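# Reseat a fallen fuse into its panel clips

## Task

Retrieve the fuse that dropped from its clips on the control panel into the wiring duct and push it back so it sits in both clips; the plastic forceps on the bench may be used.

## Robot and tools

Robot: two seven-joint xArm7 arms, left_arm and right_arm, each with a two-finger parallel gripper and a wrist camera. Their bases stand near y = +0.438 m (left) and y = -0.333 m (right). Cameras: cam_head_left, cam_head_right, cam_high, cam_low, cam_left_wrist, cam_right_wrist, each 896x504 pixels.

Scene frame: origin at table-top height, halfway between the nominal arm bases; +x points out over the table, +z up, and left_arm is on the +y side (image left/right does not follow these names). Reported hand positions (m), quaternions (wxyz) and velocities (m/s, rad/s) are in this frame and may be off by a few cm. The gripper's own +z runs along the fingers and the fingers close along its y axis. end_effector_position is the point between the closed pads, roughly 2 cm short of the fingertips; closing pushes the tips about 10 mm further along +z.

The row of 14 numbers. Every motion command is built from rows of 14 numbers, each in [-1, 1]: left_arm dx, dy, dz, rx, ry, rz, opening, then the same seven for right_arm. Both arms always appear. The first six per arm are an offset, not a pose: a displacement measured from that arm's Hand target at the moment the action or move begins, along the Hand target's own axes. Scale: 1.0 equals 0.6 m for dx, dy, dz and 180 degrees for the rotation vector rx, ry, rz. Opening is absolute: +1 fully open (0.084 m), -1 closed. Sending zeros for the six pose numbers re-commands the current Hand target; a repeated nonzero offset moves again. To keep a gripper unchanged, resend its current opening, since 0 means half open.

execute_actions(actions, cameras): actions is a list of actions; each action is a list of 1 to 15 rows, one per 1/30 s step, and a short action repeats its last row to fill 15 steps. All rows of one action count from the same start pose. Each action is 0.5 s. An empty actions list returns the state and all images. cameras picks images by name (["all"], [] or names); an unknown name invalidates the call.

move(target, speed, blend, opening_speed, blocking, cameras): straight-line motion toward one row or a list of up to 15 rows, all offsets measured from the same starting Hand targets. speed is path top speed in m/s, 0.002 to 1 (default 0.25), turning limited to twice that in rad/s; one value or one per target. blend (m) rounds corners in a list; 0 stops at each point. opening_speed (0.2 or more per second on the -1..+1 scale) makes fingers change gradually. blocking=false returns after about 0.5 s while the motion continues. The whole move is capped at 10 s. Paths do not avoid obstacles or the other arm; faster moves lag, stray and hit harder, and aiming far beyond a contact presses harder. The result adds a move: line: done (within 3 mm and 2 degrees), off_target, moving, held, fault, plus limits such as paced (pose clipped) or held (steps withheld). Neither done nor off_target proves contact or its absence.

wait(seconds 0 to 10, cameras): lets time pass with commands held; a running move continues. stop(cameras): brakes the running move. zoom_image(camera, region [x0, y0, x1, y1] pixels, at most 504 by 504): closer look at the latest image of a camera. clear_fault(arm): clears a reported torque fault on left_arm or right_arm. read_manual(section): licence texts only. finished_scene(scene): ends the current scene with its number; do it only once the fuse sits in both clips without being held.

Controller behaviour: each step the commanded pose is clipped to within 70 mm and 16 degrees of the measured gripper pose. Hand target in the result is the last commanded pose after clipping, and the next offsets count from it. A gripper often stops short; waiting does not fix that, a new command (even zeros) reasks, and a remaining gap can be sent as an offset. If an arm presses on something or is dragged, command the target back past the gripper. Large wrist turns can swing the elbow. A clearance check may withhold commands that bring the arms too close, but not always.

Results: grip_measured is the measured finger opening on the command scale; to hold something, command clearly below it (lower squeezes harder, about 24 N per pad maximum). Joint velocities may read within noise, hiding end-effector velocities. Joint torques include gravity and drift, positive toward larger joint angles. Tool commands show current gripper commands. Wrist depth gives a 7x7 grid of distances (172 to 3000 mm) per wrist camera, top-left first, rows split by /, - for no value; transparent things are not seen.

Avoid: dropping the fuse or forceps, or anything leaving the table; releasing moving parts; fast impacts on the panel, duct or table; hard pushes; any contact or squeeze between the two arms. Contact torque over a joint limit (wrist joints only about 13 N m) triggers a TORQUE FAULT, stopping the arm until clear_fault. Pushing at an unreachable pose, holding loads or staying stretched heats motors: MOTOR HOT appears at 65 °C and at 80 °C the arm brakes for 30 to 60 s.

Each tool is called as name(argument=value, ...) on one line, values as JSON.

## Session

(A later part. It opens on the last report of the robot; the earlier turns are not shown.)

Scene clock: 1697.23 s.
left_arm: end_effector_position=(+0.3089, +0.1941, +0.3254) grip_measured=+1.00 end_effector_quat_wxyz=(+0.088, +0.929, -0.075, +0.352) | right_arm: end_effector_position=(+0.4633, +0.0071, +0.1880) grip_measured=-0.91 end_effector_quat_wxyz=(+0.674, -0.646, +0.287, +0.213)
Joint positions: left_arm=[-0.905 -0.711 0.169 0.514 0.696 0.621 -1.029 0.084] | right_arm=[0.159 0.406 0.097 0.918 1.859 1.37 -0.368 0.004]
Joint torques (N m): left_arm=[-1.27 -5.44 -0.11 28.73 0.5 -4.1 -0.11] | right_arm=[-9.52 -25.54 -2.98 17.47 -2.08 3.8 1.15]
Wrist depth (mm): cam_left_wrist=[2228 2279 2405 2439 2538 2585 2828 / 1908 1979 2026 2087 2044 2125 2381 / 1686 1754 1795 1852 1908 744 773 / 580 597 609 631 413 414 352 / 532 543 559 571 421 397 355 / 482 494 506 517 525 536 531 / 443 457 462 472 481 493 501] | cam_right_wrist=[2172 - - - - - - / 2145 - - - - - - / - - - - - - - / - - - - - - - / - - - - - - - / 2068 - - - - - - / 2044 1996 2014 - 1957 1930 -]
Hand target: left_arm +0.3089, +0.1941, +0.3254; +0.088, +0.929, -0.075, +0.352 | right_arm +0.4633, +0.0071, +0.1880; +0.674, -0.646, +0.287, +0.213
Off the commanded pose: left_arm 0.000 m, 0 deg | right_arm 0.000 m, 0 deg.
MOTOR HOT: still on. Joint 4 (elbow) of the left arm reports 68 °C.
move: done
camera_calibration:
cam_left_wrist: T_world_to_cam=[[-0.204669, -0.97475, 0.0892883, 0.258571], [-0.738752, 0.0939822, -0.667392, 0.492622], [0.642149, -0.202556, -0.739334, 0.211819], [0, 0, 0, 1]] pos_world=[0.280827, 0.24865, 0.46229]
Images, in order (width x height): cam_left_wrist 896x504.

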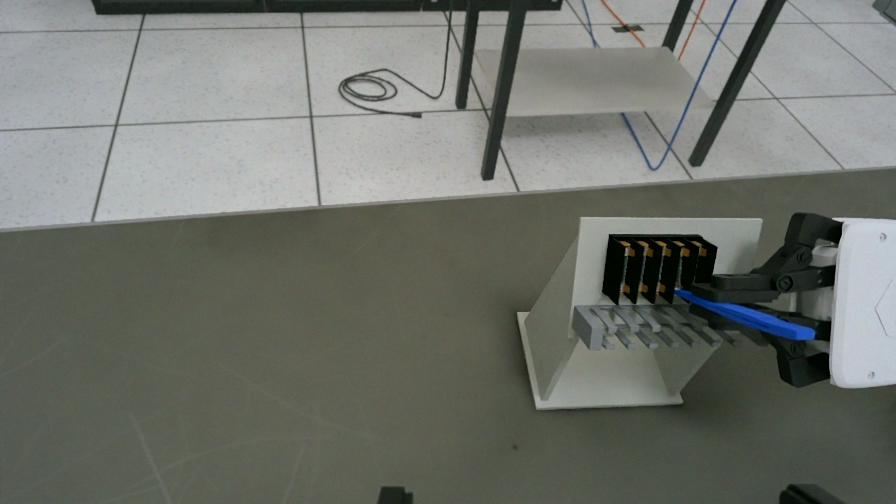

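move(target=[0,0,0,0,0,0,1,0.0049,-0.0009,0,0,0,0,-1], speed=0.02, cameras=["cam_left_wrist"])

zoom_image(camera="cam_left_wrist", region=[640, 240, 700, 300])

Scene clock: 1703.90 s.
left_arm: end_effector_position=(+0.3089, +0.1941, +0.3254) grip_measured=+1.00 end_effector_quat_wxyz=(+0.088, +0.929, -0.075, +0.352) | right_arm: end_effector_position=(+0.4658, +0.0068, +0.1866) grip_measured=-0.91 end_effector_quat_wxyz=(+0.674, -0.646, +0.287, +0.213)
Joint positions: left_arm=[-0.905 -0.711 0.169 0.514 0.696 0.621 -1.029 0.084] | right_arm=[0.158 0.415 0.096 0.928 1.857 1.371 -0.367 0.004]
Joint torques (N m): left_arm=[-1.42 -5.01 0.03 28.69 0.63 -3.87 -0.2] | right_arm=[-10.65 -23.67 -5.03 18.32 -1.19 1.49 1.15]
Wrist depth (mm): cam_left_wrist=[2199 2294 2389 2414 2528 2595 2793 / 1924 1985 2026 2099 2032 2145 2389 / 1690 1772 1785 1857 1919 766 773 / 578 596 611 627 414 416 354 / 532 544 557 571 422 396 359 / 480 493 507 517 526 532 539 / 443 456 461 471 484 494 502] | cam_right_wrist=[2178 - - - - - - / 2158 - - - - - - / - - - - - - - / - - - - - - - / - - - - - - - / 2062 - - - - - - / 2026 2020 2002 - 1951 1919 -]
Hand target: left_arm +0.3089, +0.1941, +0.3254; +0.088, +0.929, -0.075, +0.352 | right_arm +0.4659, +0.0068, +0.1865; +0.674, -0.646, +0.287, +0.213
Off the commanded pose: left_arm 0.000 m, 0 deg | right_arm 0.000 m, 0 deg.
MOTOR HOT: still on. Joint 4 (elbow) of the left arm reports 68 °C.
move: done
camera_calibration:
cam_left_wrist: T_world_to_cam=[[-0.204669, -0.97475, 0.0892883, 0.258571], [-0.738752, 0.0939822, -0.667392, 0.492622], [0.642149, -0.202556, -0.739334, 0.211819], [0, 0, 0, 1]] pos_world=[0.280827, 0.24865, 0.46229]
Images, in order (width x height): cam_left_wrist 896x504.

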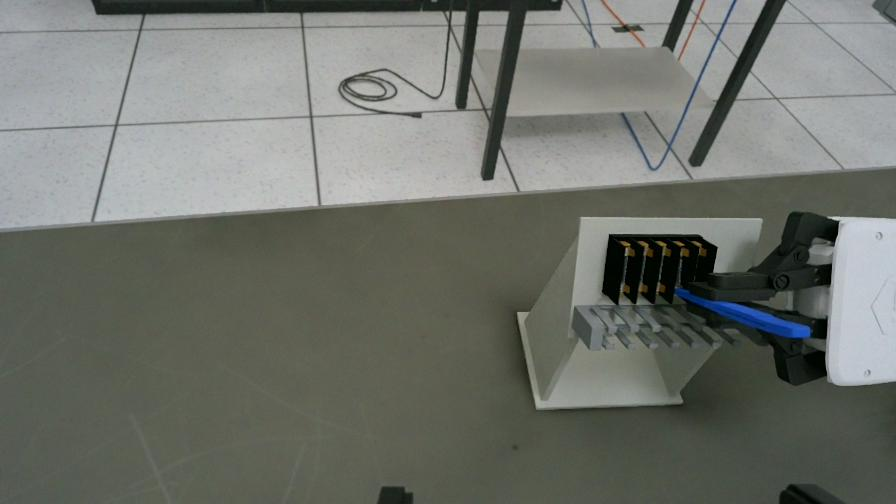

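Scaled by 8.400 from the camera's 896x504 image, which has a finer 1280x720 frame.

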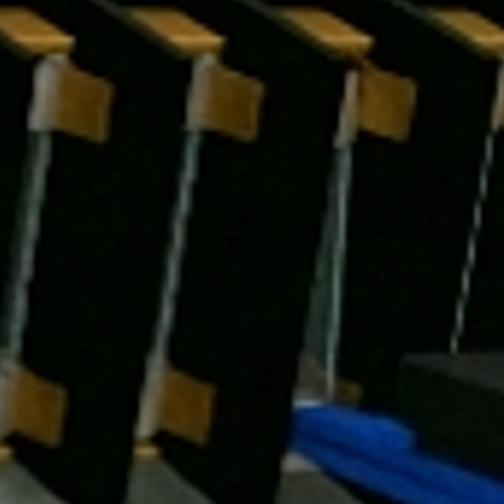

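move(target=[0,0,0,0,0,0,1,0.0033,-0.0006,0,0,0,0,-1], speed=0.02)

move(target=[0,0,0,0,0,0,1,0.0033,-0.0006,0,0,0,0,-1], speed=0.02, cameras=["cam_left_wrist"])

zoom_image(camera="cam_left_wrist", region=[640, 240, 700, 300])

Scene clock: 1712.00 s.
left_arm: end_effector_position=(+0.3089, +0.1941, +0.3254) grip_measured=+1.00 end_effector_quat_wxyz=(+0.088, +0.929, -0.075, +0.352) | right_arm: end_effector_position=(+0.4675, +0.0066, +0.1854) grip_measured=-0.91 end_effector_quat_wxyz=(+0.674, -0.646, +0.287, +0.213)
Joint positions: left_arm=[-0.905 -0.711 0.169 0.514 0.696 0.621 -1.029 0.084] | right_arm=[0.158 0.422 0.095 0.934 1.856 1.371 -0.367 0.004]
Joint torques (N m): left_arm=[-1.79 -5.15 -0.03 28.6 0.55 -3.92 -0.18] | right_arm=[-14.76 -24.8 -7.51 21.49 0.13 1.07 1.1]
Wrist depth (mm): cam_left_wrist=[2185 2279 2364 2414 2575 2614 2793 / 1919 1985 2056 2087 2038 2138 2364 / 1681 1745 1799 1857 1903 764 775 / 578 596 610 627 413 414 356 / 533 543 558 572 421 412 359 / 483 494 506 517 525 534 538 / 444 455 462 471 483 493 502] | cam_right_wrist=[2165 - - - - - - / 2132 - - - - - - / - - - - - - - / - - - - - - - / - - - - - - - / 2038 - - - - - - / 2032 2044 2008 - 1940 1946 -]
Hand target: left_arm +0.3089, +0.1941, +0.3254; +0.088, +0.929, -0.075, +0.352 | right_arm +0.4676, +0.0066, +0.1854; +0.674, -0.646, +0.287, +0.213
Off the commanded pose: left_arm 0.000 m, 0 deg | right_arm 0.000 m, 0 deg.
MOTOR HOT: still on. Joint 4 (elbow) of the left arm reports 68 °C.
move: done

Scene clock: 1712.70 s.
left_arm: end_effector_position=(+0.3089, +0.1941, +0.3254) grip_measured=+1.00 end_effector_quat_wxyz=(+0.088, +0.929, -0.075, +0.352) | right_arm: end_effector_position=(+0.4691, +0.0066, +0.1846) grip_measured=-0.91 end_effector_quat_wxyz=(+0.674, -0.646, +0.287, +0.213)
Joint positions: left_arm=[-0.905 -0.711 0.169 0.514 0.696 0.621 -1.029 0.084] | right_arm=[0.158 0.428 0.094 0.941 1.854 1.372 -0.367 0.004]
Joint torques (N m): left_arm=[-1.21 -5.24 -0.06 28.76 0.34 -3.89 -0.29] | right_arm=[-20.85 -15.62 -19.64 24.55 3.95 -7.63 0.87]
Wrist depth (mm): cam_left_wrist=[2199 2271 2389 2439 2556 2595 2828 / 1930 1985 2038 2056 2038 2165 2372 / 1694 1749 1799 1867 1888 765 773 / 580 596 611 627 412 414 356 / 531 543 557 571 422 412 359 / 481 494 506 516 525 532 540 / 444 457 461 472 482 493 502] | cam_right_wrist=[2172 - - - - - - / 2145 - - - - - - / - - - - - - - / - - - - - - - / - - - - - - - / 2044 - - - - - - / 2044 2020 2014 - 1951 1974 -]
Hand target: left_arm +0.3089, +0.1941, +0.3254; +0.088, +0.929, -0.075, +0.352 | right_arm +0.4693, +0.0064, +0.1844; +0.674, -0.646, +0.287, +0.213
Off the commanded pose: left_arm 0.000 m, 0 deg | right_arm 0.000 m, 0 deg.
MOTOR HOT: still on. Joint 4 (elbow) of the left arm reports 68 °C.
move: done
camera_calibration:
cam_left_wrist: T_world_to_cam=[[-0.204669, -0.97475, 0.0892883, 0.258571], [-0.738752, 0.0939822, -0.667392, 0.492622], [0.642149, -0.202556, -0.739334, 0.211819], [0, 0, 0, 1]] pos_world=[0.280827, 0.24865, 0.46229]
Images, in order (width x height): cam_left_wrist 896x504.

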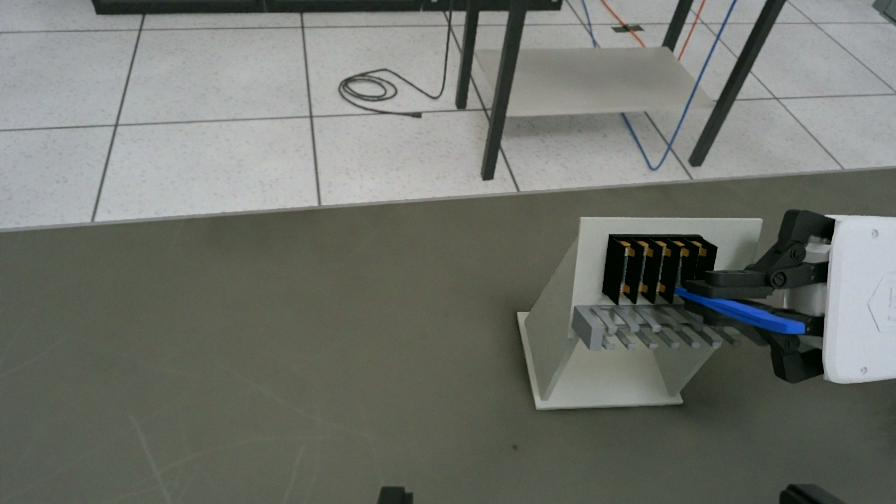

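Scaled by 8.400 from the camera's 896x504 image, which has a finer 1280x720 frame.

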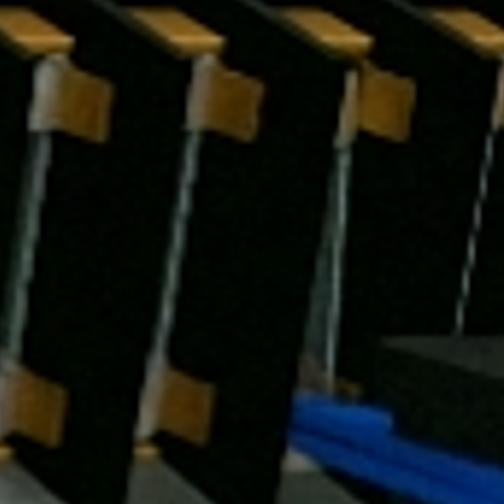

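move(target=[0,0,0,0,0,0,1,-0.0263,0.0046,0,0,0,0,-1], speed=0.05, cameras=["cam_left_wrist"])

zoom_image(camera="cam_left_wrist", region=[640, 250, 700, 310])

Scene clock: 1723.03 s.
left_arm: end_effector_position=(+0.3089, +0.1941, +0.3254) grip_measured=+1.00 end_effector_quat_wxyz=(+0.088, +0.929, -0.075, +0.352) | right_arm: end_effector_position=(+0.4557, +0.0079, +0.1928) grip_measured=-0.91 end_effector_quat_wxyz=(+0.674, -0.646, +0.287, +0.213)
Joint positions: left_arm=[-0.905 -0.711 0.169 0.514 0.696 0.621 -1.029 0.084] | right_arm=[0.161 0.377 0.101 0.89 1.866 1.367 -0.368 0.004]
Joint torques (N m): left_arm=[-1.3 -6.29 -0.2 28.8 0.74 -3.81 -0.33] | right_arm=[9.2 -37.07 5.6 12.73 4.51 0.58 -1.64]
Wrist depth (mm): cam_left_wrist=[2206 2294 2389 2431 2566 2566 2816 / 1930 1996 2044 2080 2044 2132 2381 / 1698 1758 1795 1842 1893 743 771 / 577 595 609 631 412 417 356 / 531 544 558 570 423 412 346 / 481 494 506 517 527 537 528 / 444 457 461 472 483 494 502] | cam_right_wrist=[- - - - - - - / - - - - - - - / - - - - - - - / - - - - - - 348 / 2087 - - - - - - / 2044 2014 1996 - 1951 - 453 / 2020 1996 1991 1957 1951 1924 652]
Hand target: left_arm +0.3089, +0.1941, +0.3254; +0.088, +0.929, -0.075, +0.352 | right_arm +0.4557, +0.0079, +0.1928; +0.674, -0.646, +0.287, +0.213
Off the commanded pose: left_arm 0.000 m, 0 deg | right_arm 0.000 m, 0 deg.
MOTOR HOT: still on. Joint 4 (elbow) of the left arm reports 68 °C.
move: done
camera_calibration:
cam_left_wrist: T_world_to_cam=[[-0.204669, -0.97475, 0.0892883, 0.258571], [-0.738752, 0.0939822, -0.667392, 0.492622], [0.642149, -0.202556, -0.739334, 0.211819], [0, 0, 0, 1]] pos_world=[0.280827, 0.24865, 0.46229]
Images, in order (width x height): cam_left_wrist 896x504.

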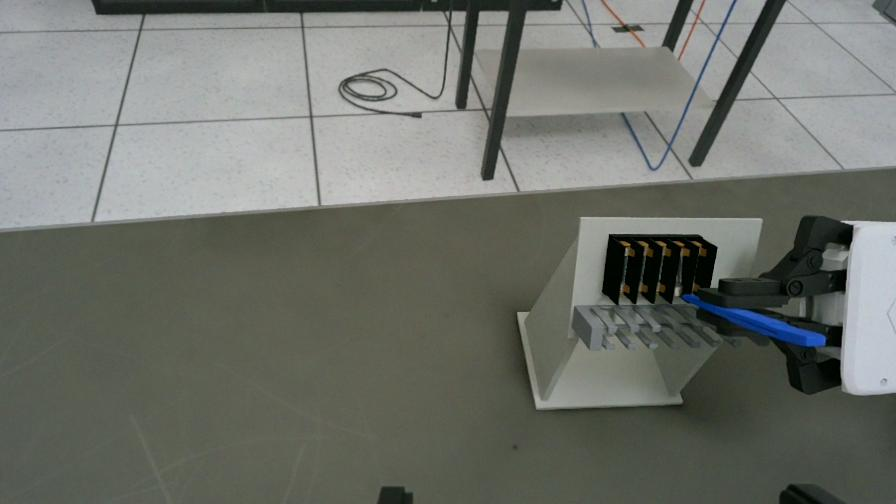

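Scaled by 8.400 from the camera's 896x504 image, which has a finer 1280x720 frame.

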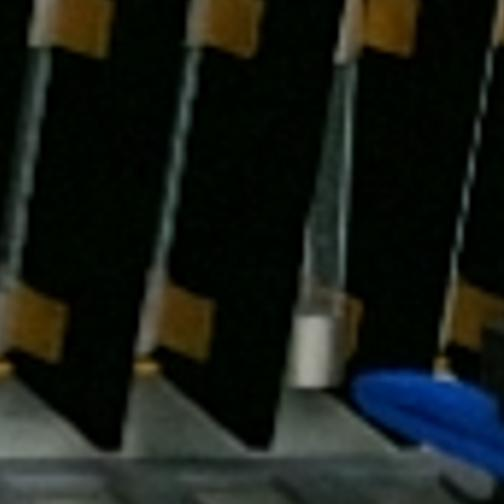

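move(target=[[0,0,0,0,0,0,1,-0.08,0.01,-0.02,0,0,0,-1],[0,0,0,0,0,0,1,-0.15,0.01,-0.35,0,0,0,-1],[-0.0675,0.2883,0.3567,0.0777,0.09,0.0203,1,-0.15,0.01,-0.35,0,0,0,-1]], speed=[0.1,0.3,0.2], blend=[0.01,0,0], cameras=["cam_left_wrist"])

Scene clock: 1834.83 s.
left_arm: end_effector_position=(+0.3810, -0.0174, +0.1599) grip_measured=+1.00 end_effector_quat_wxyz=(-0.027, +0.871, -0.048, +0.488) | right_arm: end_effector_position=(+0.3613, -0.1927, +0.2481) grip_measured=-0.91 end_effector_quat_wxyz=(+0.674, -0.646, +0.287, +0.213)
Joint positions: left_arm=[-0.904 0.375 -0.187 1.139 1.524 0.904 -2.088 0.084] | right_arm=[-0.157 -0.005 -0.189 0.562 1.361 1.701 -0.293 0.004]
Joint torques (N m): left_arm=[-4.64 -23.94 0.28 27.64 4.27 1.75 -0.77] | right_arm=[-9.62 -25.59 -4.5 17.06 -1.58 3.39 1.49]
Wrist depth (mm): cam_left_wrist=[- 2220 2249 2333 1394 1358 1702 / - 2381 2422 2448 2492 2771 2575 / 2738 2851 252 245 1626 1767 1626 / 2294 - 233 244 244 505 485 / 514 513 246 247 245 435 420 / 433 409 291 378 371 374 362 / 375 369 340 341 328 328 322] | cam_right_wrist=[2356 2340 - 291 409 430 334 / 2325 2309 - 333 646 502 377 / 2333 2294 2249 2228 894 582 430 / 2302 2271 2235 2206 1166 590 484 / 2279 2279 2242 2228 - 258 575 / 2271 2228 2242 2178 - 245 708 / 2235 2206 2185 2151 - 252 691]
Hand target: left_arm +0.3810, -0.0174, +0.1598; -0.027, +0.871, -0.048, +0.488 | right_arm +0.3613, -0.1927, +0.2481; +0.674, -0.646, +0.287, +0.213
Off the commanded pose: left_arm 0.000 m, 0 deg | right_arm 0.000 m, 0 deg.
MOTOR HOT: still on. Joint 4 (elbow) of the left arm reports 69 °C.
move: done
camera_calibration:
cam_left_wrist: T_world_to_cam=[[-0.0542162, -0.991914, -0.114749, 0.0569769], [-0.51939, 0.126162, -0.845173, 0.400662], [0.852815, 0.0137774, -0.522031, -0.110916], [0, 0, 0, 1]] pos_world=[0.30578, 0.00749586, 0.287265]
Images, in order (width x height): cam_left_wrist 896x504.

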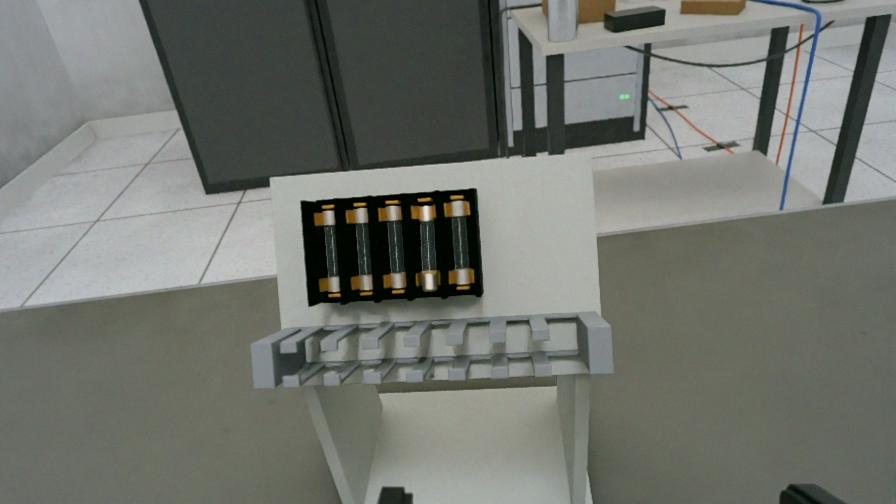

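zoom_image(camera="cam_left_wrist", region=[290, 180, 490, 320])

Scaled by 2.520 from the camera's 896x504 image, which has a finer 1280x720 frame.

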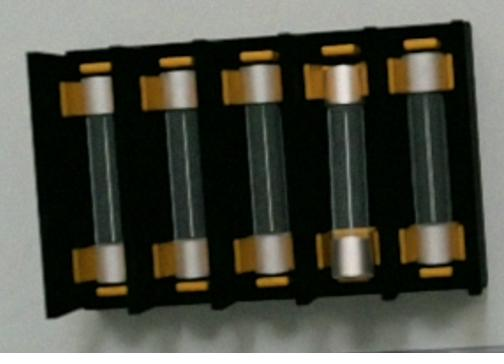

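move(target=[0.1525,-0.3368,-0.2793,-0.0777,-0.09,-0.0203,1,0,0,0,0,0,0,-1], speed=0.2)

move(target=[[0,0,0,0,0,0,1,0.07,0,0.33,0,0,0,-1],[0,0,0,0,0,0,1,0.15,-0.0002,0.35,0,0,0,-1]], speed=0.12, blend=0.01, cameras=["cam_left_wrist"])

zoom_image(camera="cam_left_wrist", region=[600, 220, 760, 340])

Scene clock: 1906.07 s.
left_arm: end_effector_position=(+0.2974, +0.1734, +0.3438) grip_measured=+1.00 end_effector_quat_wxyz=(+0.088, +0.929, -0.075, +0.352) | right_arm: end_effector_position=(+0.3613, -0.1927, +0.2481) grip_measured=-0.91 end_effector_quat_wxyz=(+0.674, -0.646, +0.287, +0.213)
Joint positions: left_arm=[-0.905 -0.689 0.089 0.575 0.635 0.676 -1.038 0.084] | right_arm=[-0.157 -0.005 -0.189 0.562 1.361 1.701 -0.293 0.004]
Joint torques (N m): left_arm=[-4.99 -9.65 1.23 32.03 -3.53 -1 0.62] | right_arm=[-9.57 -24.33 -4.38 17.05 -1.69 2.72 1.08]
Wrist depth (mm): cam_left_wrist=[2257 2325 2405 2483 2675 2664 2886 / 1940 2026 2087 2068 1919 2178 2397 / 1723 1795 1828 1857 1930 1985 807 / 603 620 636 652 427 671 708 / 553 566 580 594 427 604 638 / 500 514 526 535 542 556 574 / 461 474 482 491 501 513 522] | cam_right_wrist=[2348 2364 - 292 409 432 334 / 2381 2356 - 332 647 502 376 / 2317 2317 2264 2242 894 580 430 / 2317 2264 2249 2199 2185 701 485 / 2213 2235 2228 2185 2172 912 575 / 2235 2213 2220 2178 2138 2125 708 / 2206 2235 2185 2165 2138 2119 713]
Hand target: left_arm +0.2974, +0.1734, +0.3439; +0.088, +0.929, -0.075, +0.352 | right_arm +0.3613, -0.1927, +0.2481; +0.674, -0.646, +0.287, +0.213
Off the commanded pose: left_arm 0.000 m, 0 deg | right_arm 0.000 m, 0 deg.
MOTOR HOT: still on. Joint 4 (elbow) of the left arm reports 68 °C.
move: done

Scene clock: 1908.63 s.
left_arm: end_effector_position=(+0.2974, +0.1734, +0.3439) grip_measured=+1.00 end_effector_quat_wxyz=(+0.088, +0.929, -0.075, +0.352) | right_arm: end_effector_position=(+0.4518, +0.0084, +0.1884) grip_measured=-0.91 end_effector_quat_wxyz=(+0.674, -0.646, +0.287, +0.213)
Joint positions: left_arm=[-0.905 -0.689 0.089 0.575 0.635 0.676 -1.038 0.084] | right_arm=[0.16 0.381 0.105 0.88 1.87 1.369 -0.383 0.004]
Joint torques (N m): left_arm=[-4.99 -9.42 1.05 31.95 -3.19 -1.44 0.67] | right_arm=[9.66 -24.16 -3.02 17.48 -2.11 0.78 -1.62]
Wrist depth (mm): cam_left_wrist=[2257 2317 2414 2501 2634 2706 2851 / 1962 2002 2068 2068 1930 2178 2405 / 1719 1781 1838 1867 1940 1991 811 / 602 619 634 650 426 440 364 / 554 566 582 591 426 372 365 / 500 515 526 536 542 544 373 / 461 475 482 491 501 512 523] | cam_right_wrist=[- - - - - - - / - - - - - - - / - - - - - - 300 / - - - - - - 348 / 2074 - - - - - 415 / 2050 2026 - 1991 1979 - 480 / 2014 2032 1979 1974 1951 1935 637]
Hand target: left_arm +0.2974, +0.1734, +0.3439; +0.088, +0.929, -0.075, +0.352 | right_arm +0.4519, +0.0084, +0.1884; +0.674, -0.646, +0.287, +0.213
Off the commanded pose: left_arm 0.000 m, 0 deg | right_arm 0.000 m, 0 deg.
MOTOR HOT: still on. Joint 4 (elbow) of the left arm reports 69 °C.
move: done
camera_calibration:
cam_left_wrist: T_world_to_cam=[[-0.204669, -0.97475, 0.0892883, 0.234377], [-0.738752, 0.0939822, -0.667392, 0.498278], [0.642149, -0.202556, -0.739334, 0.228679], [0, 0, 0, 1]] pos_world=[0.269227, 0.22795, 0.48069]
Images, in order (width x height): cam_left_wrist 896x504.

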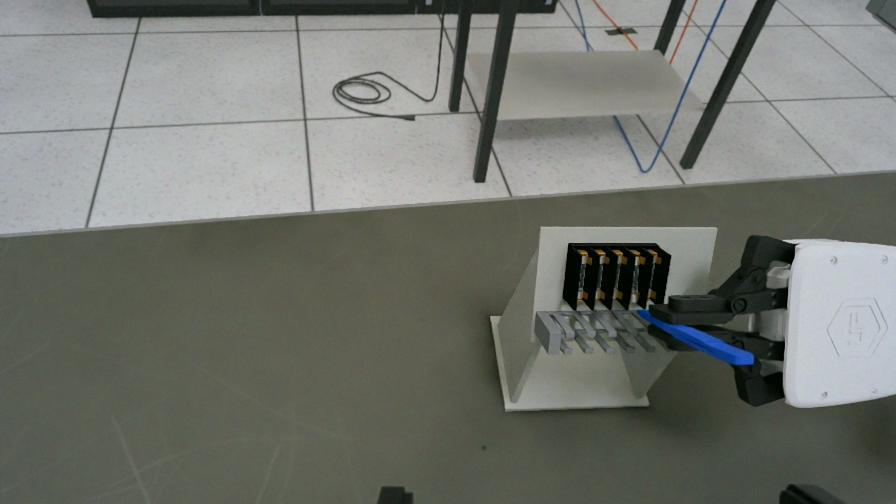

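Scaled by 3.150 from the camera's 896x504 image, which has a finer 1280x720 frame.

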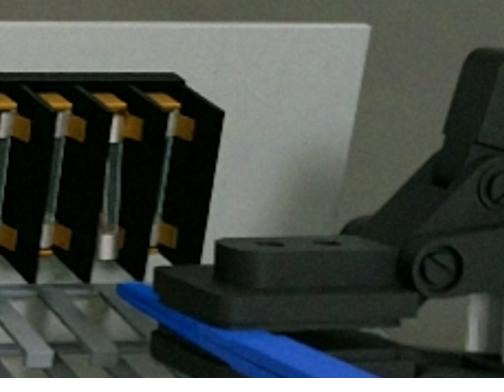

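move(target=[0,0,0,0,0,0,1,0.0201,-0.001,0,0,0,0,-1], speed=0.04, cameras=["cam_left_wrist"])

zoom_image(camera="cam_left_wrist", region=[600, 240, 700, 320])

Scene clock: 1919.63 s.
left_arm: end_effector_position=(+0.2974, +0.1734, +0.3439) grip_measured=+1.00 end_effector_quat_wxyz=(+0.088, +0.929, -0.075, +0.352) | right_arm: end_effector_position=(+0.4612, +0.0073, +0.1809) grip_measured=-0.91 end_effector_quat_wxyz=(+0.674, -0.646, +0.287, +0.213)
Joint positions: left_arm=[-0.905 -0.689 0.089 0.575 0.635 0.676 -1.038 0.084] | right_arm=[0.158 0.421 0.099 0.916 1.862 1.373 -0.385 0.004]
Joint torques (N m): left_arm=[-4.95 -9.87 0.83 31.93 -2.73 -2.06 0.62] | right_arm=[-9.75 -25.77 -2.87 17.16 -1.97 3.9 -1.67]
Wrist depth (mm): cam_left_wrist=[2228 2302 2397 2483 2614 2675 2911 / 1946 2026 2087 2074 1935 2199 2397 / 1715 1772 1838 1852 1946 1974 812 / 603 619 636 651 426 437 375 / 555 564 580 595 420 381 375 / 499 514 526 537 540 545 550 / 462 474 481 490 501 513 522] | cam_right_wrist=[2206 - - - - - - / - - - - - - - / - - - - - - - / - - - - - - - / - - - - - - 402 / 2062 - - - - - 478 / 2026 2032 - 1979 1951 - 588]
Hand target: left_arm +0.2974, +0.1734, +0.3439; +0.088, +0.929, -0.075, +0.352 | right_arm +0.4612, +0.0073, +0.1809; +0.674, -0.646, +0.287, +0.213
Off the commanded pose: left_arm 0.000 m, 0 deg | right_arm 0.000 m, 0 deg.
MOTOR HOT: still on. Joint 4 (elbow) of the left arm reports 70 °C.
move: done
camera_calibration:
cam_left_wrist: T_world_to_cam=[[-0.204669, -0.97475, 0.0892883, 0.234377], [-0.738752, 0.0939822, -0.667392, 0.498278], [0.642149, -0.202556, -0.739334, 0.228679], [0, 0, 0, 1]] pos_world=[0.269227, 0.22795, 0.48069]
Images, in order (width x height): cam_left_wrist 896x504.

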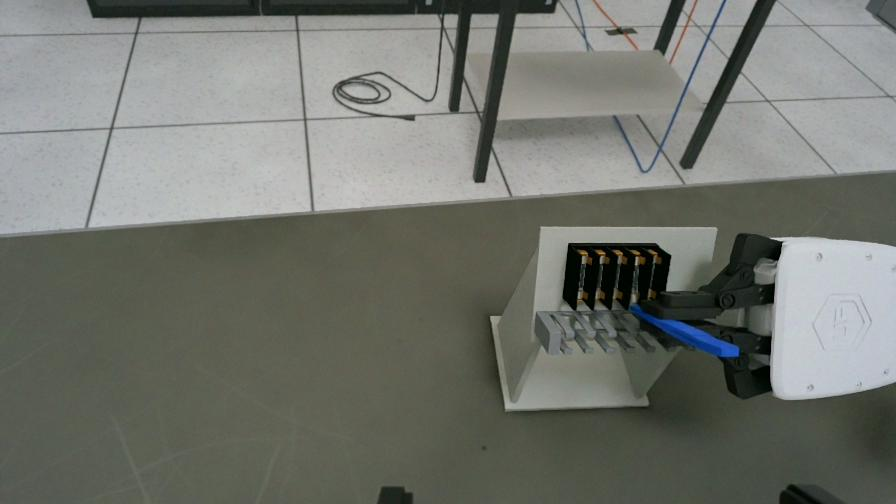

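Scaled by 5.040 from the camera's 896x504 image, which has a finer 1280x720 frame.

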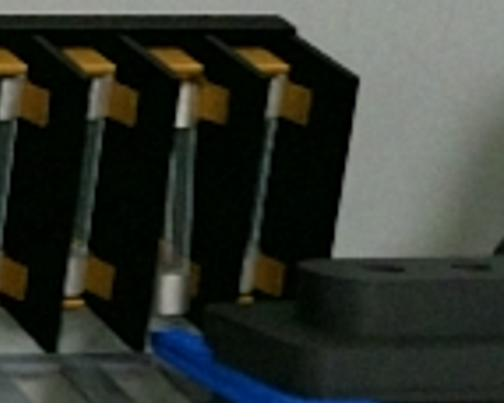

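move(target=[0,0,0,0,0,0,1,0.0107,-0.0012,0,0,0,0,-1], speed=0.03, cameras=["cam_left_wrist"])

zoom_image(camera="cam_left_wrist", region=[600, 240, 700, 320])

Scene clock: 1927.57 s.
left_arm: end_effector_position=(+0.2974, +0.1734, +0.3439) grip_measured=+1.00 end_effector_quat_wxyz=(+0.088, +0.929, -0.075, +0.352) | right_arm: end_effector_position=(+0.4665, +0.0067, +0.1771) grip_measured=-0.91 end_effector_quat_wxyz=(+0.674, -0.646, +0.287, +0.213)
Joint positions: left_arm=[-0.905 -0.689 0.089 0.575 0.635 0.676 -1.038 0.084] | right_arm=[0.156 0.442 0.097 0.936 1.857 1.375 -0.385 0.004]
Joint torques (N m): left_arm=[-4.83 -10.02 1.06 31.98 -2.53 -2.41 0.44] | right_arm=[-9.92 -26.14 -2.85 17.23 -2.15 3.83 -1.05]
Wrist depth (mm): cam_left_wrist=[2249 2309 2431 2483 2634 2675 2851 / 1951 2014 2125 2056 1914 2206 2414 / 1715 1776 1833 1867 1924 1996 806 / 601 619 634 652 426 438 382 / 553 564 581 594 420 390 382 / 499 514 526 539 543 545 551 / 461 474 482 492 501 512 522] | cam_right_wrist=[2145 - - - - - - / 2145 - - - - - - / - - - - - - - / - - - - - - - / - - - - - - 385 / - - - - - - 476 / 2044 - - - 1951 - 589]
Hand target: left_arm +0.2974, +0.1734, +0.3439; +0.088, +0.929, -0.075, +0.352 | right_arm +0.4665, +0.0067, +0.1771; +0.674, -0.646, +0.287, +0.213
Off the commanded pose: left_arm 0.000 m, 0 deg | right_arm 0.000 m, 0 deg.
MOTOR HOT: still on. Joint 4 (elbow) of the left arm reports 71 °C.
move: done
camera_calibration:
cam_left_wrist: T_world_to_cam=[[-0.204669, -0.97475, 0.0892883, 0.234377], [-0.738752, 0.0939822, -0.667392, 0.498278], [0.642149, -0.202556, -0.739334, 0.228679], [0, 0, 0, 1]] pos_world=[0.269227, 0.22795, 0.48069]
Images, in order (width x height): cam_left_wrist 896x504.

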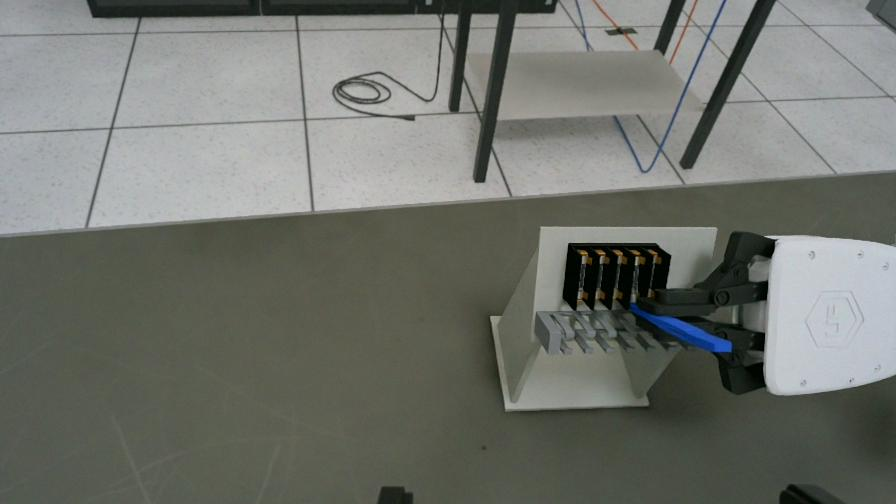

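Scaled by 5.040 from the camera's 896x504 image, which has a finer 1280x720 frame.

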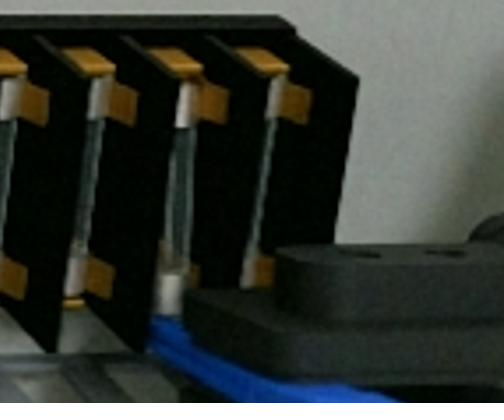

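move(target=[0,0,0,0,0,0,1,-0.0005,-0.0033,0,0,0,0,-1], speed=0.02, cameras=["cam_left_wrist"])

zoom_image(camera="cam_left_wrist", region=[600, 240, 700, 320])

Scene clock: 1933.73 s.
left_arm: end_effector_position=(+0.2974, +0.1734, +0.3439) grip_measured=+1.00 end_effector_quat_wxyz=(+0.088, +0.929, -0.075, +0.352) | right_arm: end_effector_position=(+0.4675, +0.0066, +0.1788) grip_measured=-0.91 end_effector_quat_wxyz=(+0.674, -0.646, +0.287, +0.213)
Joint positions: left_arm=[-0.905 -0.689 0.089 0.575 0.635 0.676 -1.038 0.084] | right_arm=[0.156 0.44 0.096 0.939 1.856 1.374 -0.381 0.004]
Joint torques (N m): left_arm=[-4.78 -9.09 1.17 31.9 -1.79 -2.98 0.48] | right_arm=[-10.28 -41.58 -3.67 20.34 -1 1.05 1.17]
Wrist depth (mm): cam_left_wrist=[2213 2309 2397 2501 2604 2685 2851 / 1946 2020 2087 2056 1935 2199 2381 / 1719 1776 1828 1862 1946 1991 807 / 604 619 633 650 427 434 381 / 554 565 579 594 419 387 383 / 500 514 527 537 540 546 553 / 462 475 482 490 501 512 522] | cam_right_wrist=[2151 - - - - - - / 2151 - - - - - - / - - - - - - - / - - - - - - - / - - - - - - - / - - - - - - 466 / 2032 - - - 1919 - 570]
Hand target: left_arm +0.2974, +0.1734, +0.3439; +0.088, +0.929, -0.075, +0.352 | right_arm +0.4676, +0.0066, +0.1788; +0.674, -0.646, +0.287, +0.213
Off the commanded pose: left_arm 0.000 m, 0 deg | right_arm 0.000 m, 0 deg.
MOTOR HOT: still on. Joint 4 (elbow) of the left arm reports 71 °C.
move: done
camera_calibration:
cam_left_wrist: T_world_to_cam=[[-0.204669, -0.97475, 0.0892883, 0.234377], [-0.738752, 0.0939822, -0.667392, 0.498278], [0.642149, -0.202556, -0.739334, 0.228679], [0, 0, 0, 1]] pos_world=[0.269227, 0.22795, 0.48069]
Images, in order (width x height): cam_left_wrist 896x504.

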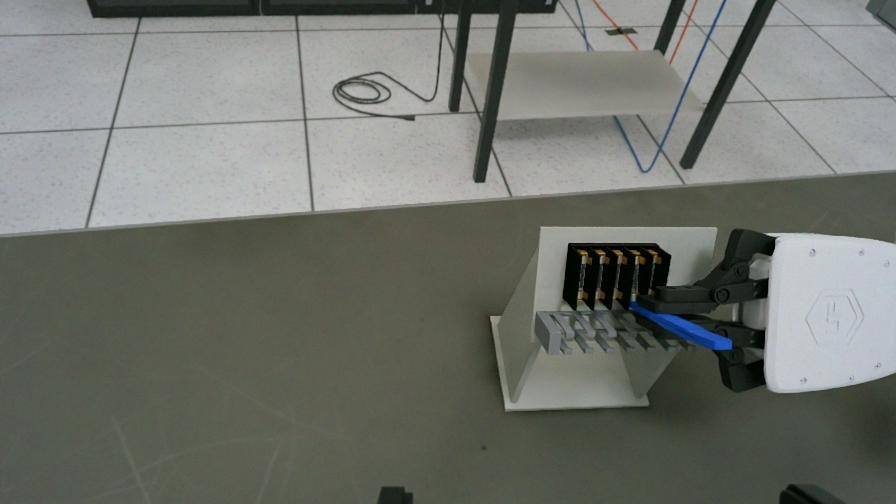

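Scaled by 5.040 from the camera's 896x504 image, which has a finer 1280x720 frame.

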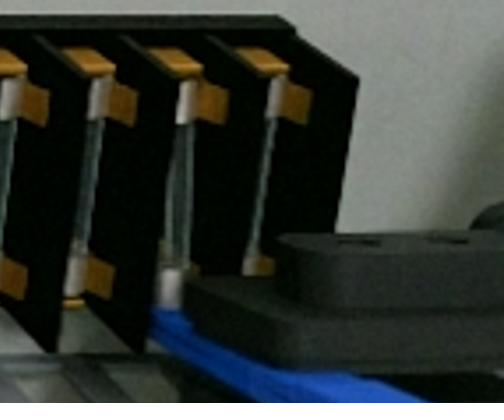

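move(target=[0,0,0,0,0,0,1,-0.0004,-0.0025,0,0,0,0,-1], speed=0.02, cameras=["cam_left_wrist"])

zoom_image(camera="cam_left_wrist", region=[600, 240, 700, 320])

Scene clock: 1940.27 s.
left_arm: end_effector_position=(+0.2974, +0.1734, +0.3439) grip_measured=+1.00 end_effector_quat_wxyz=(+0.088, +0.929, -0.075, +0.352) | right_arm: end_effector_position=(+0.4683, +0.0065, +0.1801) grip_measured=-0.91 end_effector_quat_wxyz=(+0.674, -0.646, +0.287, +0.213)
Joint positions: left_arm=[-0.905 -0.689 0.089 0.575 0.635 0.676 -1.038 0.084] | right_arm=[0.156 0.438 0.096 0.941 1.855 1.373 -0.377 0.004]
Joint torques (N m): left_arm=[-4.95 -9.57 1.2 31.97 -1.53 -3.61 0.43] | right_arm=[-11.77 -41.57 -4.85 21.07 -0.62 0.83 1.09]
Wrist depth (mm): cam_left_wrist=[2206 2325 2414 2492 2595 2685 2839 / 1962 2014 2080 2074 1919 2199 2372 / 1723 1776 1838 1867 1930 2002 806 / 602 619 634 649 426 429 382 / 553 563 582 593 426 388 382 / 502 514 526 535 540 549 555 / 461 474 481 491 502 512 520] | cam_right_wrist=[2172 - - - - - - / 2158 - - - - - - / - - - - - - - / - - - - - - - / - - - - - - - / - - - - - - 453 / 2032 - - - 1946 - 564]
Hand target: left_arm +0.2974, +0.1734, +0.3439; +0.088, +0.929, -0.075, +0.352 | right_arm +0.4684, +0.0065, +0.1801; +0.674, -0.646, +0.287, +0.213
Off the commanded pose: left_arm 0.000 m, 0 deg | right_arm 0.000 m, 0 deg.
MOTOR HOT: still on. Joint 4 (elbow) of the left arm reports 72 °C.
move: done
camera_calibration:
cam_left_wrist: T_world_to_cam=[[-0.204669, -0.97475, 0.0892883, 0.234377], [-0.738752, 0.0939822, -0.667392, 0.498278], [0.642149, -0.202556, -0.739334, 0.228679], [0, 0, 0, 1]] pos_world=[0.269227, 0.22795, 0.48069]
Images, in order (width x height): cam_left_wrist 896x504.

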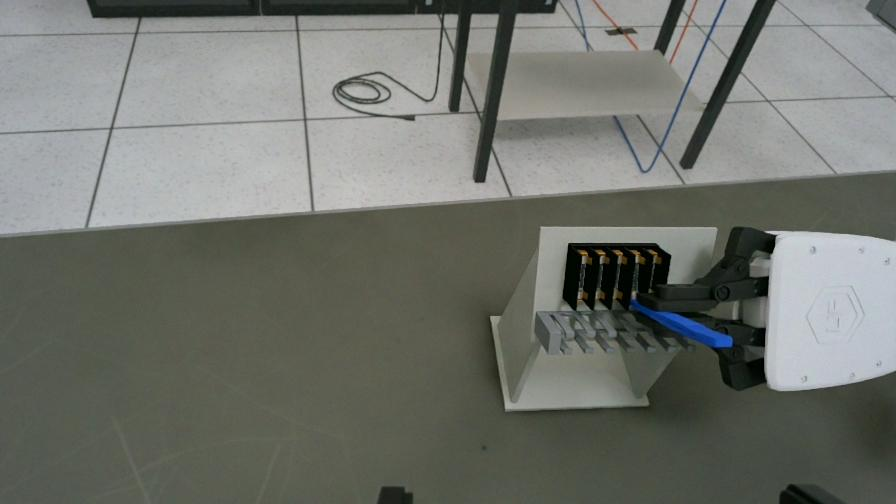

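Scaled by 5.040 from the camera's 896x504 image, which has a finer 1280x720 frame.

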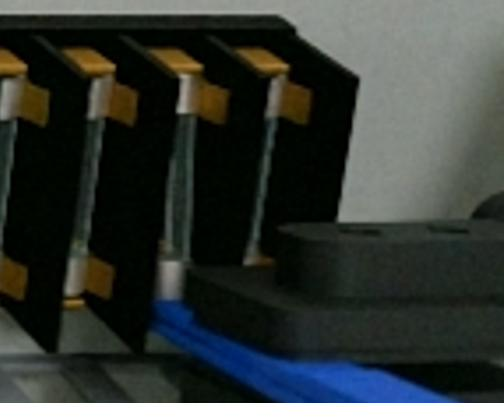

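move(target=[[0,0,0,0,0,0,1,0.0005,0.0033,0,0,0,0,-1],[0,0,0,0,0,0,1,-0.0145,0.006,0,0,0,0,-1],[0,0,0,0,0,0,1,-0.0222,-0.0057,0,0,0,0,-1],[0,0,0,0,0,0,1,-0.0150,-0.0070,0,0,0,0,-1]], speed=0.04, cameras=["cam_left_wrist"])

zoom_image(camera="cam_left_wrist", region=[600, 240, 700, 320])

Scene clock: 1954.90 s.
left_arm: end_effector_position=(+0.2974, +0.1734, +0.3439) grip_measured=+1.00 end_effector_quat_wxyz=(+0.088, +0.929, -0.075, +0.352) | right_arm: end_effector_position=(+0.4644, +0.0070, +0.1892) grip_measured=-0.91 end_effector_quat_wxyz=(+0.674, -0.646, +0.287, +0.213)
Joint positions: left_arm=[-0.905 -0.689 0.089 0.575 0.635 0.676 -1.038 0.084] | right_arm=[0.157 0.405 0.099 0.921 1.858 1.368 -0.364 0.004]
Joint torques (N m): left_arm=[-5.02 -9.34 0.87 31.93 -0.97 -4.11 0.3] | right_arm=[-9.72 -25.83 -2.94 17.57 -2.12 3.85 1.46]
Wrist depth (mm): cam_left_wrist=[2228 2325 2414 2457 2634 2675 2911 / 1946 1991 2074 2044 1919 2206 2381 / 1723 1776 1847 1857 1919 1996 810 / 601 620 634 652 426 434 369 / 553 564 580 593 426 380 372 / 501 513 527 536 540 549 554 / 462 475 481 491 503 512 522] | cam_right_wrist=[2132 - - - - - - / 2132 - - - - - - / - - - - - - - / - - - - - - - / - - - - - - - / 2062 - - - - - - / 2014 1996 1996 - 1957 1946 -]
Hand target: left_arm +0.2974, +0.1734, +0.3439; +0.088, +0.929, -0.075, +0.352 | right_arm +0.4644, +0.0069, +0.1892; +0.674, -0.646, +0.287, +0.213
Off the commanded pose: left_arm 0.000 m, 0 deg | right_arm 0.000 m, 0 deg.
MOTOR HOT: still on. Joint 4 (elbow) of the left arm reports 72 °C.
move: done
camera_calibration:
cam_left_wrist: T_world_to_cam=[[-0.204669, -0.97475, 0.0892883, 0.234377], [-0.738752, 0.0939822, -0.667392, 0.498278], [0.642149, -0.202556, -0.739334, 0.228679], [0, 0, 0, 1]] pos_world=[0.269227, 0.22795, 0.48069]
Images, in order (width x height): cam_left_wrist 896x504.

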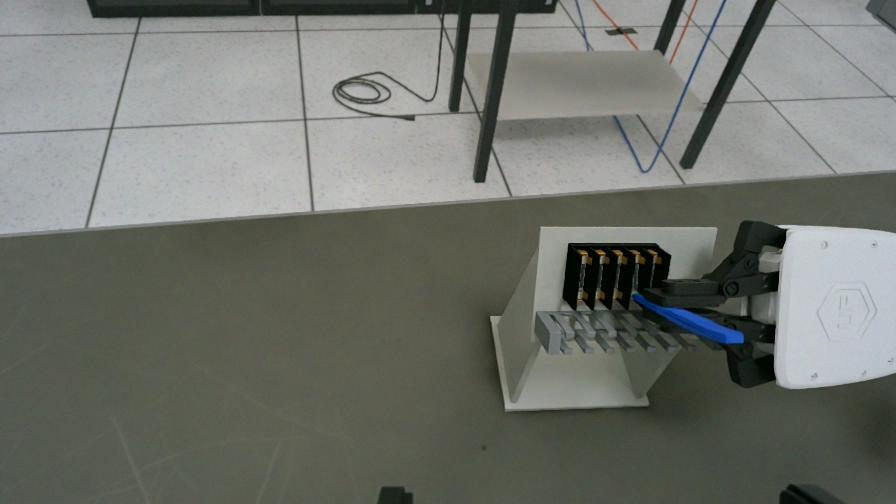

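Scaled by 5.040 from the camera's 896x504 image, which has a finer 1280x720 frame.

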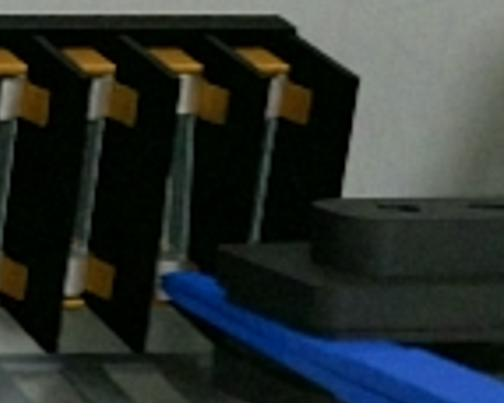

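move(target=[0,0,0,0,0,0,1,0.0066,-0.0012,0,0,0,0,-1], speed=0.03)

move(target=[0,0,0,0,0,0,1,0.0033,-0.0006,0,0,0,0,-1], speed=0.03, cameras=["cam_left_wrist"])

zoom_image(camera="cam_left_wrist", region=[600, 240, 700, 320])

Scene clock: 1962.73 s.
left_arm: end_effector_position=(+0.2974, +0.1734, +0.3439) grip_measured=+1.00 end_effector_quat_wxyz=(+0.088, +0.929, -0.075, +0.352) | right_arm: end_effector_position=(+0.4678, +0.0066, +0.1872) grip_measured=-0.91 end_effector_quat_wxyz=(+0.674, -0.646, +0.287, +0.213)
Joint positions: left_arm=[-0.905 -0.689 0.089 0.575 0.635 0.676 -1.038 0.084] | right_arm=[0.156 0.418 0.097 0.934 1.855 1.37 -0.363 0.004]
Joint torques (N m): left_arm=[-4.15 -9.44 1.21 31.73 -0.74 -4.3 0.15] | right_arm=[-11.22 -25.09 -4.06 18.13 -1.64 2.65 1.52]
Wrist depth (mm): cam_left_wrist=[2228 2294 2431 2465 2664 2634 2874 / 1940 2014 2074 2050 1908 2228 2414 / 1723 1772 1833 1862 1924 1996 806 / 604 619 636 651 427 429 373 / 553 564 581 594 421 384 375 / 500 513 526 537 542 551 561 / 461 473 481 491 503 511 524] | cam_right_wrist=[2151 - - - - - - / 2145 - - - - - - / - - - - - - - / - - - - - - - / - - - - - - - / 2044 - - - - - - / 2050 2008 1985 - 1974 1935 -]
Hand target: left_arm +0.2974, +0.1734, +0.3439; +0.088, +0.929, -0.075, +0.352 | right_arm +0.4679, +0.0066, +0.1871; +0.674, -0.646, +0.287, +0.213
Off the commanded pose: left_arm 0.000 m, 0 deg | right_arm 0.000 m, 0 deg.
MOTOR HOT: still on. Joint 4 (elbow) of the left arm reports 72 °C.
move: done

Scene clock: 1963.43 s.
left_arm: end_effector_position=(+0.2974, +0.1734, +0.3439) grip_measured=+1.00 end_effector_quat_wxyz=(+0.088, +0.929, -0.075, +0.352) | right_arm: end_effector_position=(+0.4696, +0.0064, +0.1861) grip_measured=-0.91 end_effector_quat_wxyz=(+0.674, -0.646, +0.287, +0.213)
Joint positions: left_arm=[-0.905 -0.689 0.089 0.575 0.635 0.676 -1.038 0.084] | right_arm=[0.155 0.424 0.096 0.941 1.853 1.37 -0.363 0.004]
Joint torques (N m): left_arm=[-4.88 -9.57 1.03 31.7 -0.83 -4.37 0.31] | right_arm=[-10.51 -25.71 -3.5 18.18 -1.96 3.42 1.43]
Wrist depth (mm): cam_left_wrist=[2249 2325 2431 2501 2644 2644 2874 / 1951 2026 2106 2062 1908 2206 2397 / 1706 1776 1828 1857 1935 1996 806 / 602 621 636 651 426 429 375 / 553 565 578 594 421 386 377 / 501 514 526 537 542 550 560 / 461 475 482 491 502 513 521] | cam_right_wrist=[2165 - - - - - - / 2138 - - - - - - / 2125 - - - - - - / - - - - - - - / - - - - - - - / 2032 - - - - - - / 2050 1991 - - 1940 1924 -]
Hand target: left_arm +0.2974, +0.1734, +0.3439; +0.088, +0.929, -0.075, +0.352 | right_arm +0.4696, +0.0064, +0.1861; +0.674, -0.646, +0.287, +0.213
Off the commanded pose: left_arm 0.000 m, 0 deg | right_arm 0.000 m, 0 deg.
MOTOR HOT: still on. Joint 4 (elbow) of the left arm reports 72 °C.
move: done
camera_calibration:
cam_left_wrist: T_world_to_cam=[[-0.204669, -0.97475, 0.0892883, 0.234377], [-0.738752, 0.0939822, -0.667392, 0.498278], [0.642149, -0.202556, -0.739334, 0.228679], [0, 0, 0, 1]] pos_world=[0.269227, 0.22795, 0.48069]
Images, in order (width x height): cam_left_wrist 896x504.

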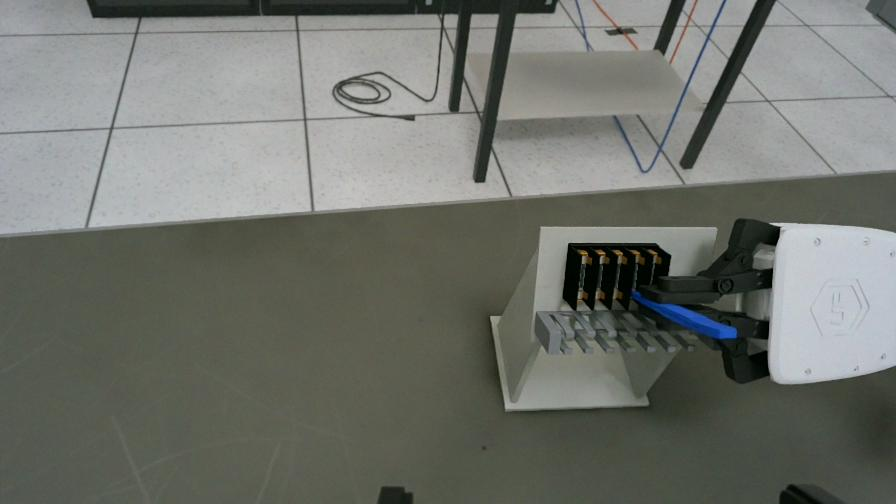

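Scaled by 5.040 from the camera's 896x504 image, which has a finer 1280x720 frame.

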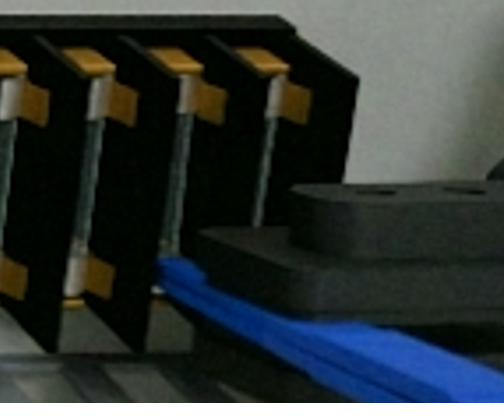

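move(target=[0,0,0,0,0,0,1,0.0025,-0.0005,0,0,0,0,-1], speed=0.03)

move(target=[0,0,0,0,0,0,1,0.0025,-0.0005,0,0,0,0,-1], speed=0.03, cameras=["cam_left_wrist"])

zoom_image(camera="cam_left_wrist", region=[600, 240, 700, 320])

Scene clock: 1970.70 s.
left_arm: end_effector_position=(+0.2974, +0.1734, +0.3439) grip_measured=+1.00 end_effector_quat_wxyz=(+0.088, +0.929, -0.075, +0.352) | right_arm: end_effector_position=(+0.4708, +0.0062, +0.1853) grip_measured=-0.91 end_effector_quat_wxyz=(+0.674, -0.646, +0.287, +0.213)
Joint positions: left_arm=[-0.905 -0.689 0.089 0.575 0.635 0.676 -1.038 0.084] | right_arm=[0.155 0.429 0.095 0.946 1.852 1.371 -0.363 0.004]
Joint torques (N m): left_arm=[-4.24 -9.24 1.12 31.83 -0.35 -4.29 0.29] | right_arm=[-9.79 -25.32 -3.54 18.31 -1.72 3.11 1.35]
Wrist depth (mm): cam_left_wrist=[2228 2309 2422 2448 2675 2654 2863 / 1951 1996 2093 2044 1919 2220 2381 / 1711 1781 1818 1862 1940 2020 806 / 602 618 634 652 426 429 377 / 552 565 582 593 420 385 379 / 500 514 526 538 541 552 564 / 461 474 482 490 502 513 521] | cam_right_wrist=[2165 - - - - - - / 2138 - - - - - - / 2178 - - - - - - / - - - - - - - / - - - - - - - / - - - - - - - / 2056 2014 - - 1935 1951 -]
Hand target: left_arm +0.2974, +0.1734, +0.3439; +0.088, +0.929, -0.075, +0.352 | right_arm +0.4709, +0.0062, +0.1853; +0.674, -0.646, +0.287, +0.213
Off the commanded pose: left_arm 0.000 m, 0 deg | right_arm 0.000 m, 0 deg.
MOTOR HOT: still on. Joint 4 (elbow) of the left arm reports 73 °C.
move: done

Scene clock: 1971.40 s.
left_arm: end_effector_position=(+0.2974, +0.1734, +0.3439) grip_measured=+1.00 end_effector_quat_wxyz=(+0.088, +0.929, -0.075, +0.352) | right_arm: end_effector_position=(+0.4721, +0.0061, +0.1845) grip_measured=-0.91 end_effector_quat_wxyz=(+0.674, -0.646, +0.287, +0.213)
Joint positions: left_arm=[-0.905 -0.689 0.089 0.575 0.635 0.676 -1.038 0.084] | right_arm=[0.155 0.434 0.095 0.951 1.851 1.371 -0.362 0.004]
Joint torques (N m): left_arm=[-4.71 -9.72 0.79 31.98 -0.22 -4.51 0.16] | right_arm=[-15.4 -25.27 -8.15 21.34 0.12 0.15 1.24]
Wrist depth (mm): cam_left_wrist=[2235 2309 2397 2519 2624 2654 2886 / 1935 2032 2093 2068 1924 2199 2364 / 1715 1763 1842 1847 1924 2002 806 / 603 617 633 652 428 429 376 / 555 564 578 594 420 383 380 / 500 514 525 538 541 551 563 / 461 474 481 492 502 513 522] | cam_right_wrist=[2132 - - - - - - / 2132 - - - - - - / 2132 - - - - - - / - - - - - - - / - - - - - - - / - - - - - - - / 2044 - - - 1930 1930 -]
Hand target: left_arm +0.2974, +0.1734, +0.3439; +0.088, +0.929, -0.075, +0.352 | right_arm +0.4722, +0.0061, +0.1845; +0.674, -0.646, +0.287, +0.213
Off the commanded pose: left_arm 0.000 m, 0 deg | right_arm 0.000 m, 0 deg.
MOTOR HOT: still on. Joint 4 (elbow) of the left arm reports 73 °C.
move: done
camera_calibration:
cam_left_wrist: T_world_to_cam=[[-0.204669, -0.97475, 0.0892883, 0.234377], [-0.738752, 0.0939822, -0.667392, 0.498278], [0.642149, -0.202556, -0.739334, 0.228679], [0, 0, 0, 1]] pos_world=[0.269227, 0.22795, 0.48069]
Images, in order (width x height): cam_left_wrist 896x504.

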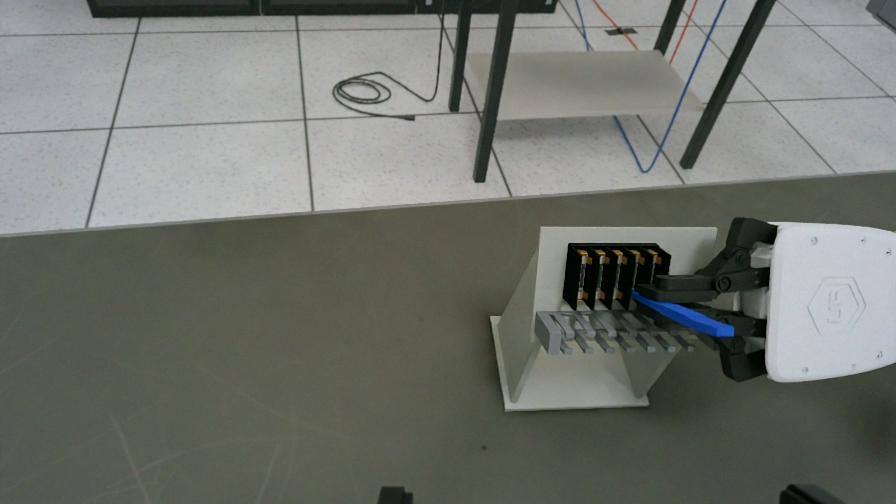

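Scaled by 5.040 from the camera's 896x504 image, which has a finer 1280x720 frame.

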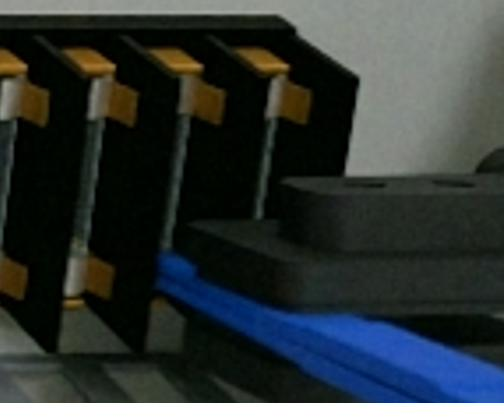

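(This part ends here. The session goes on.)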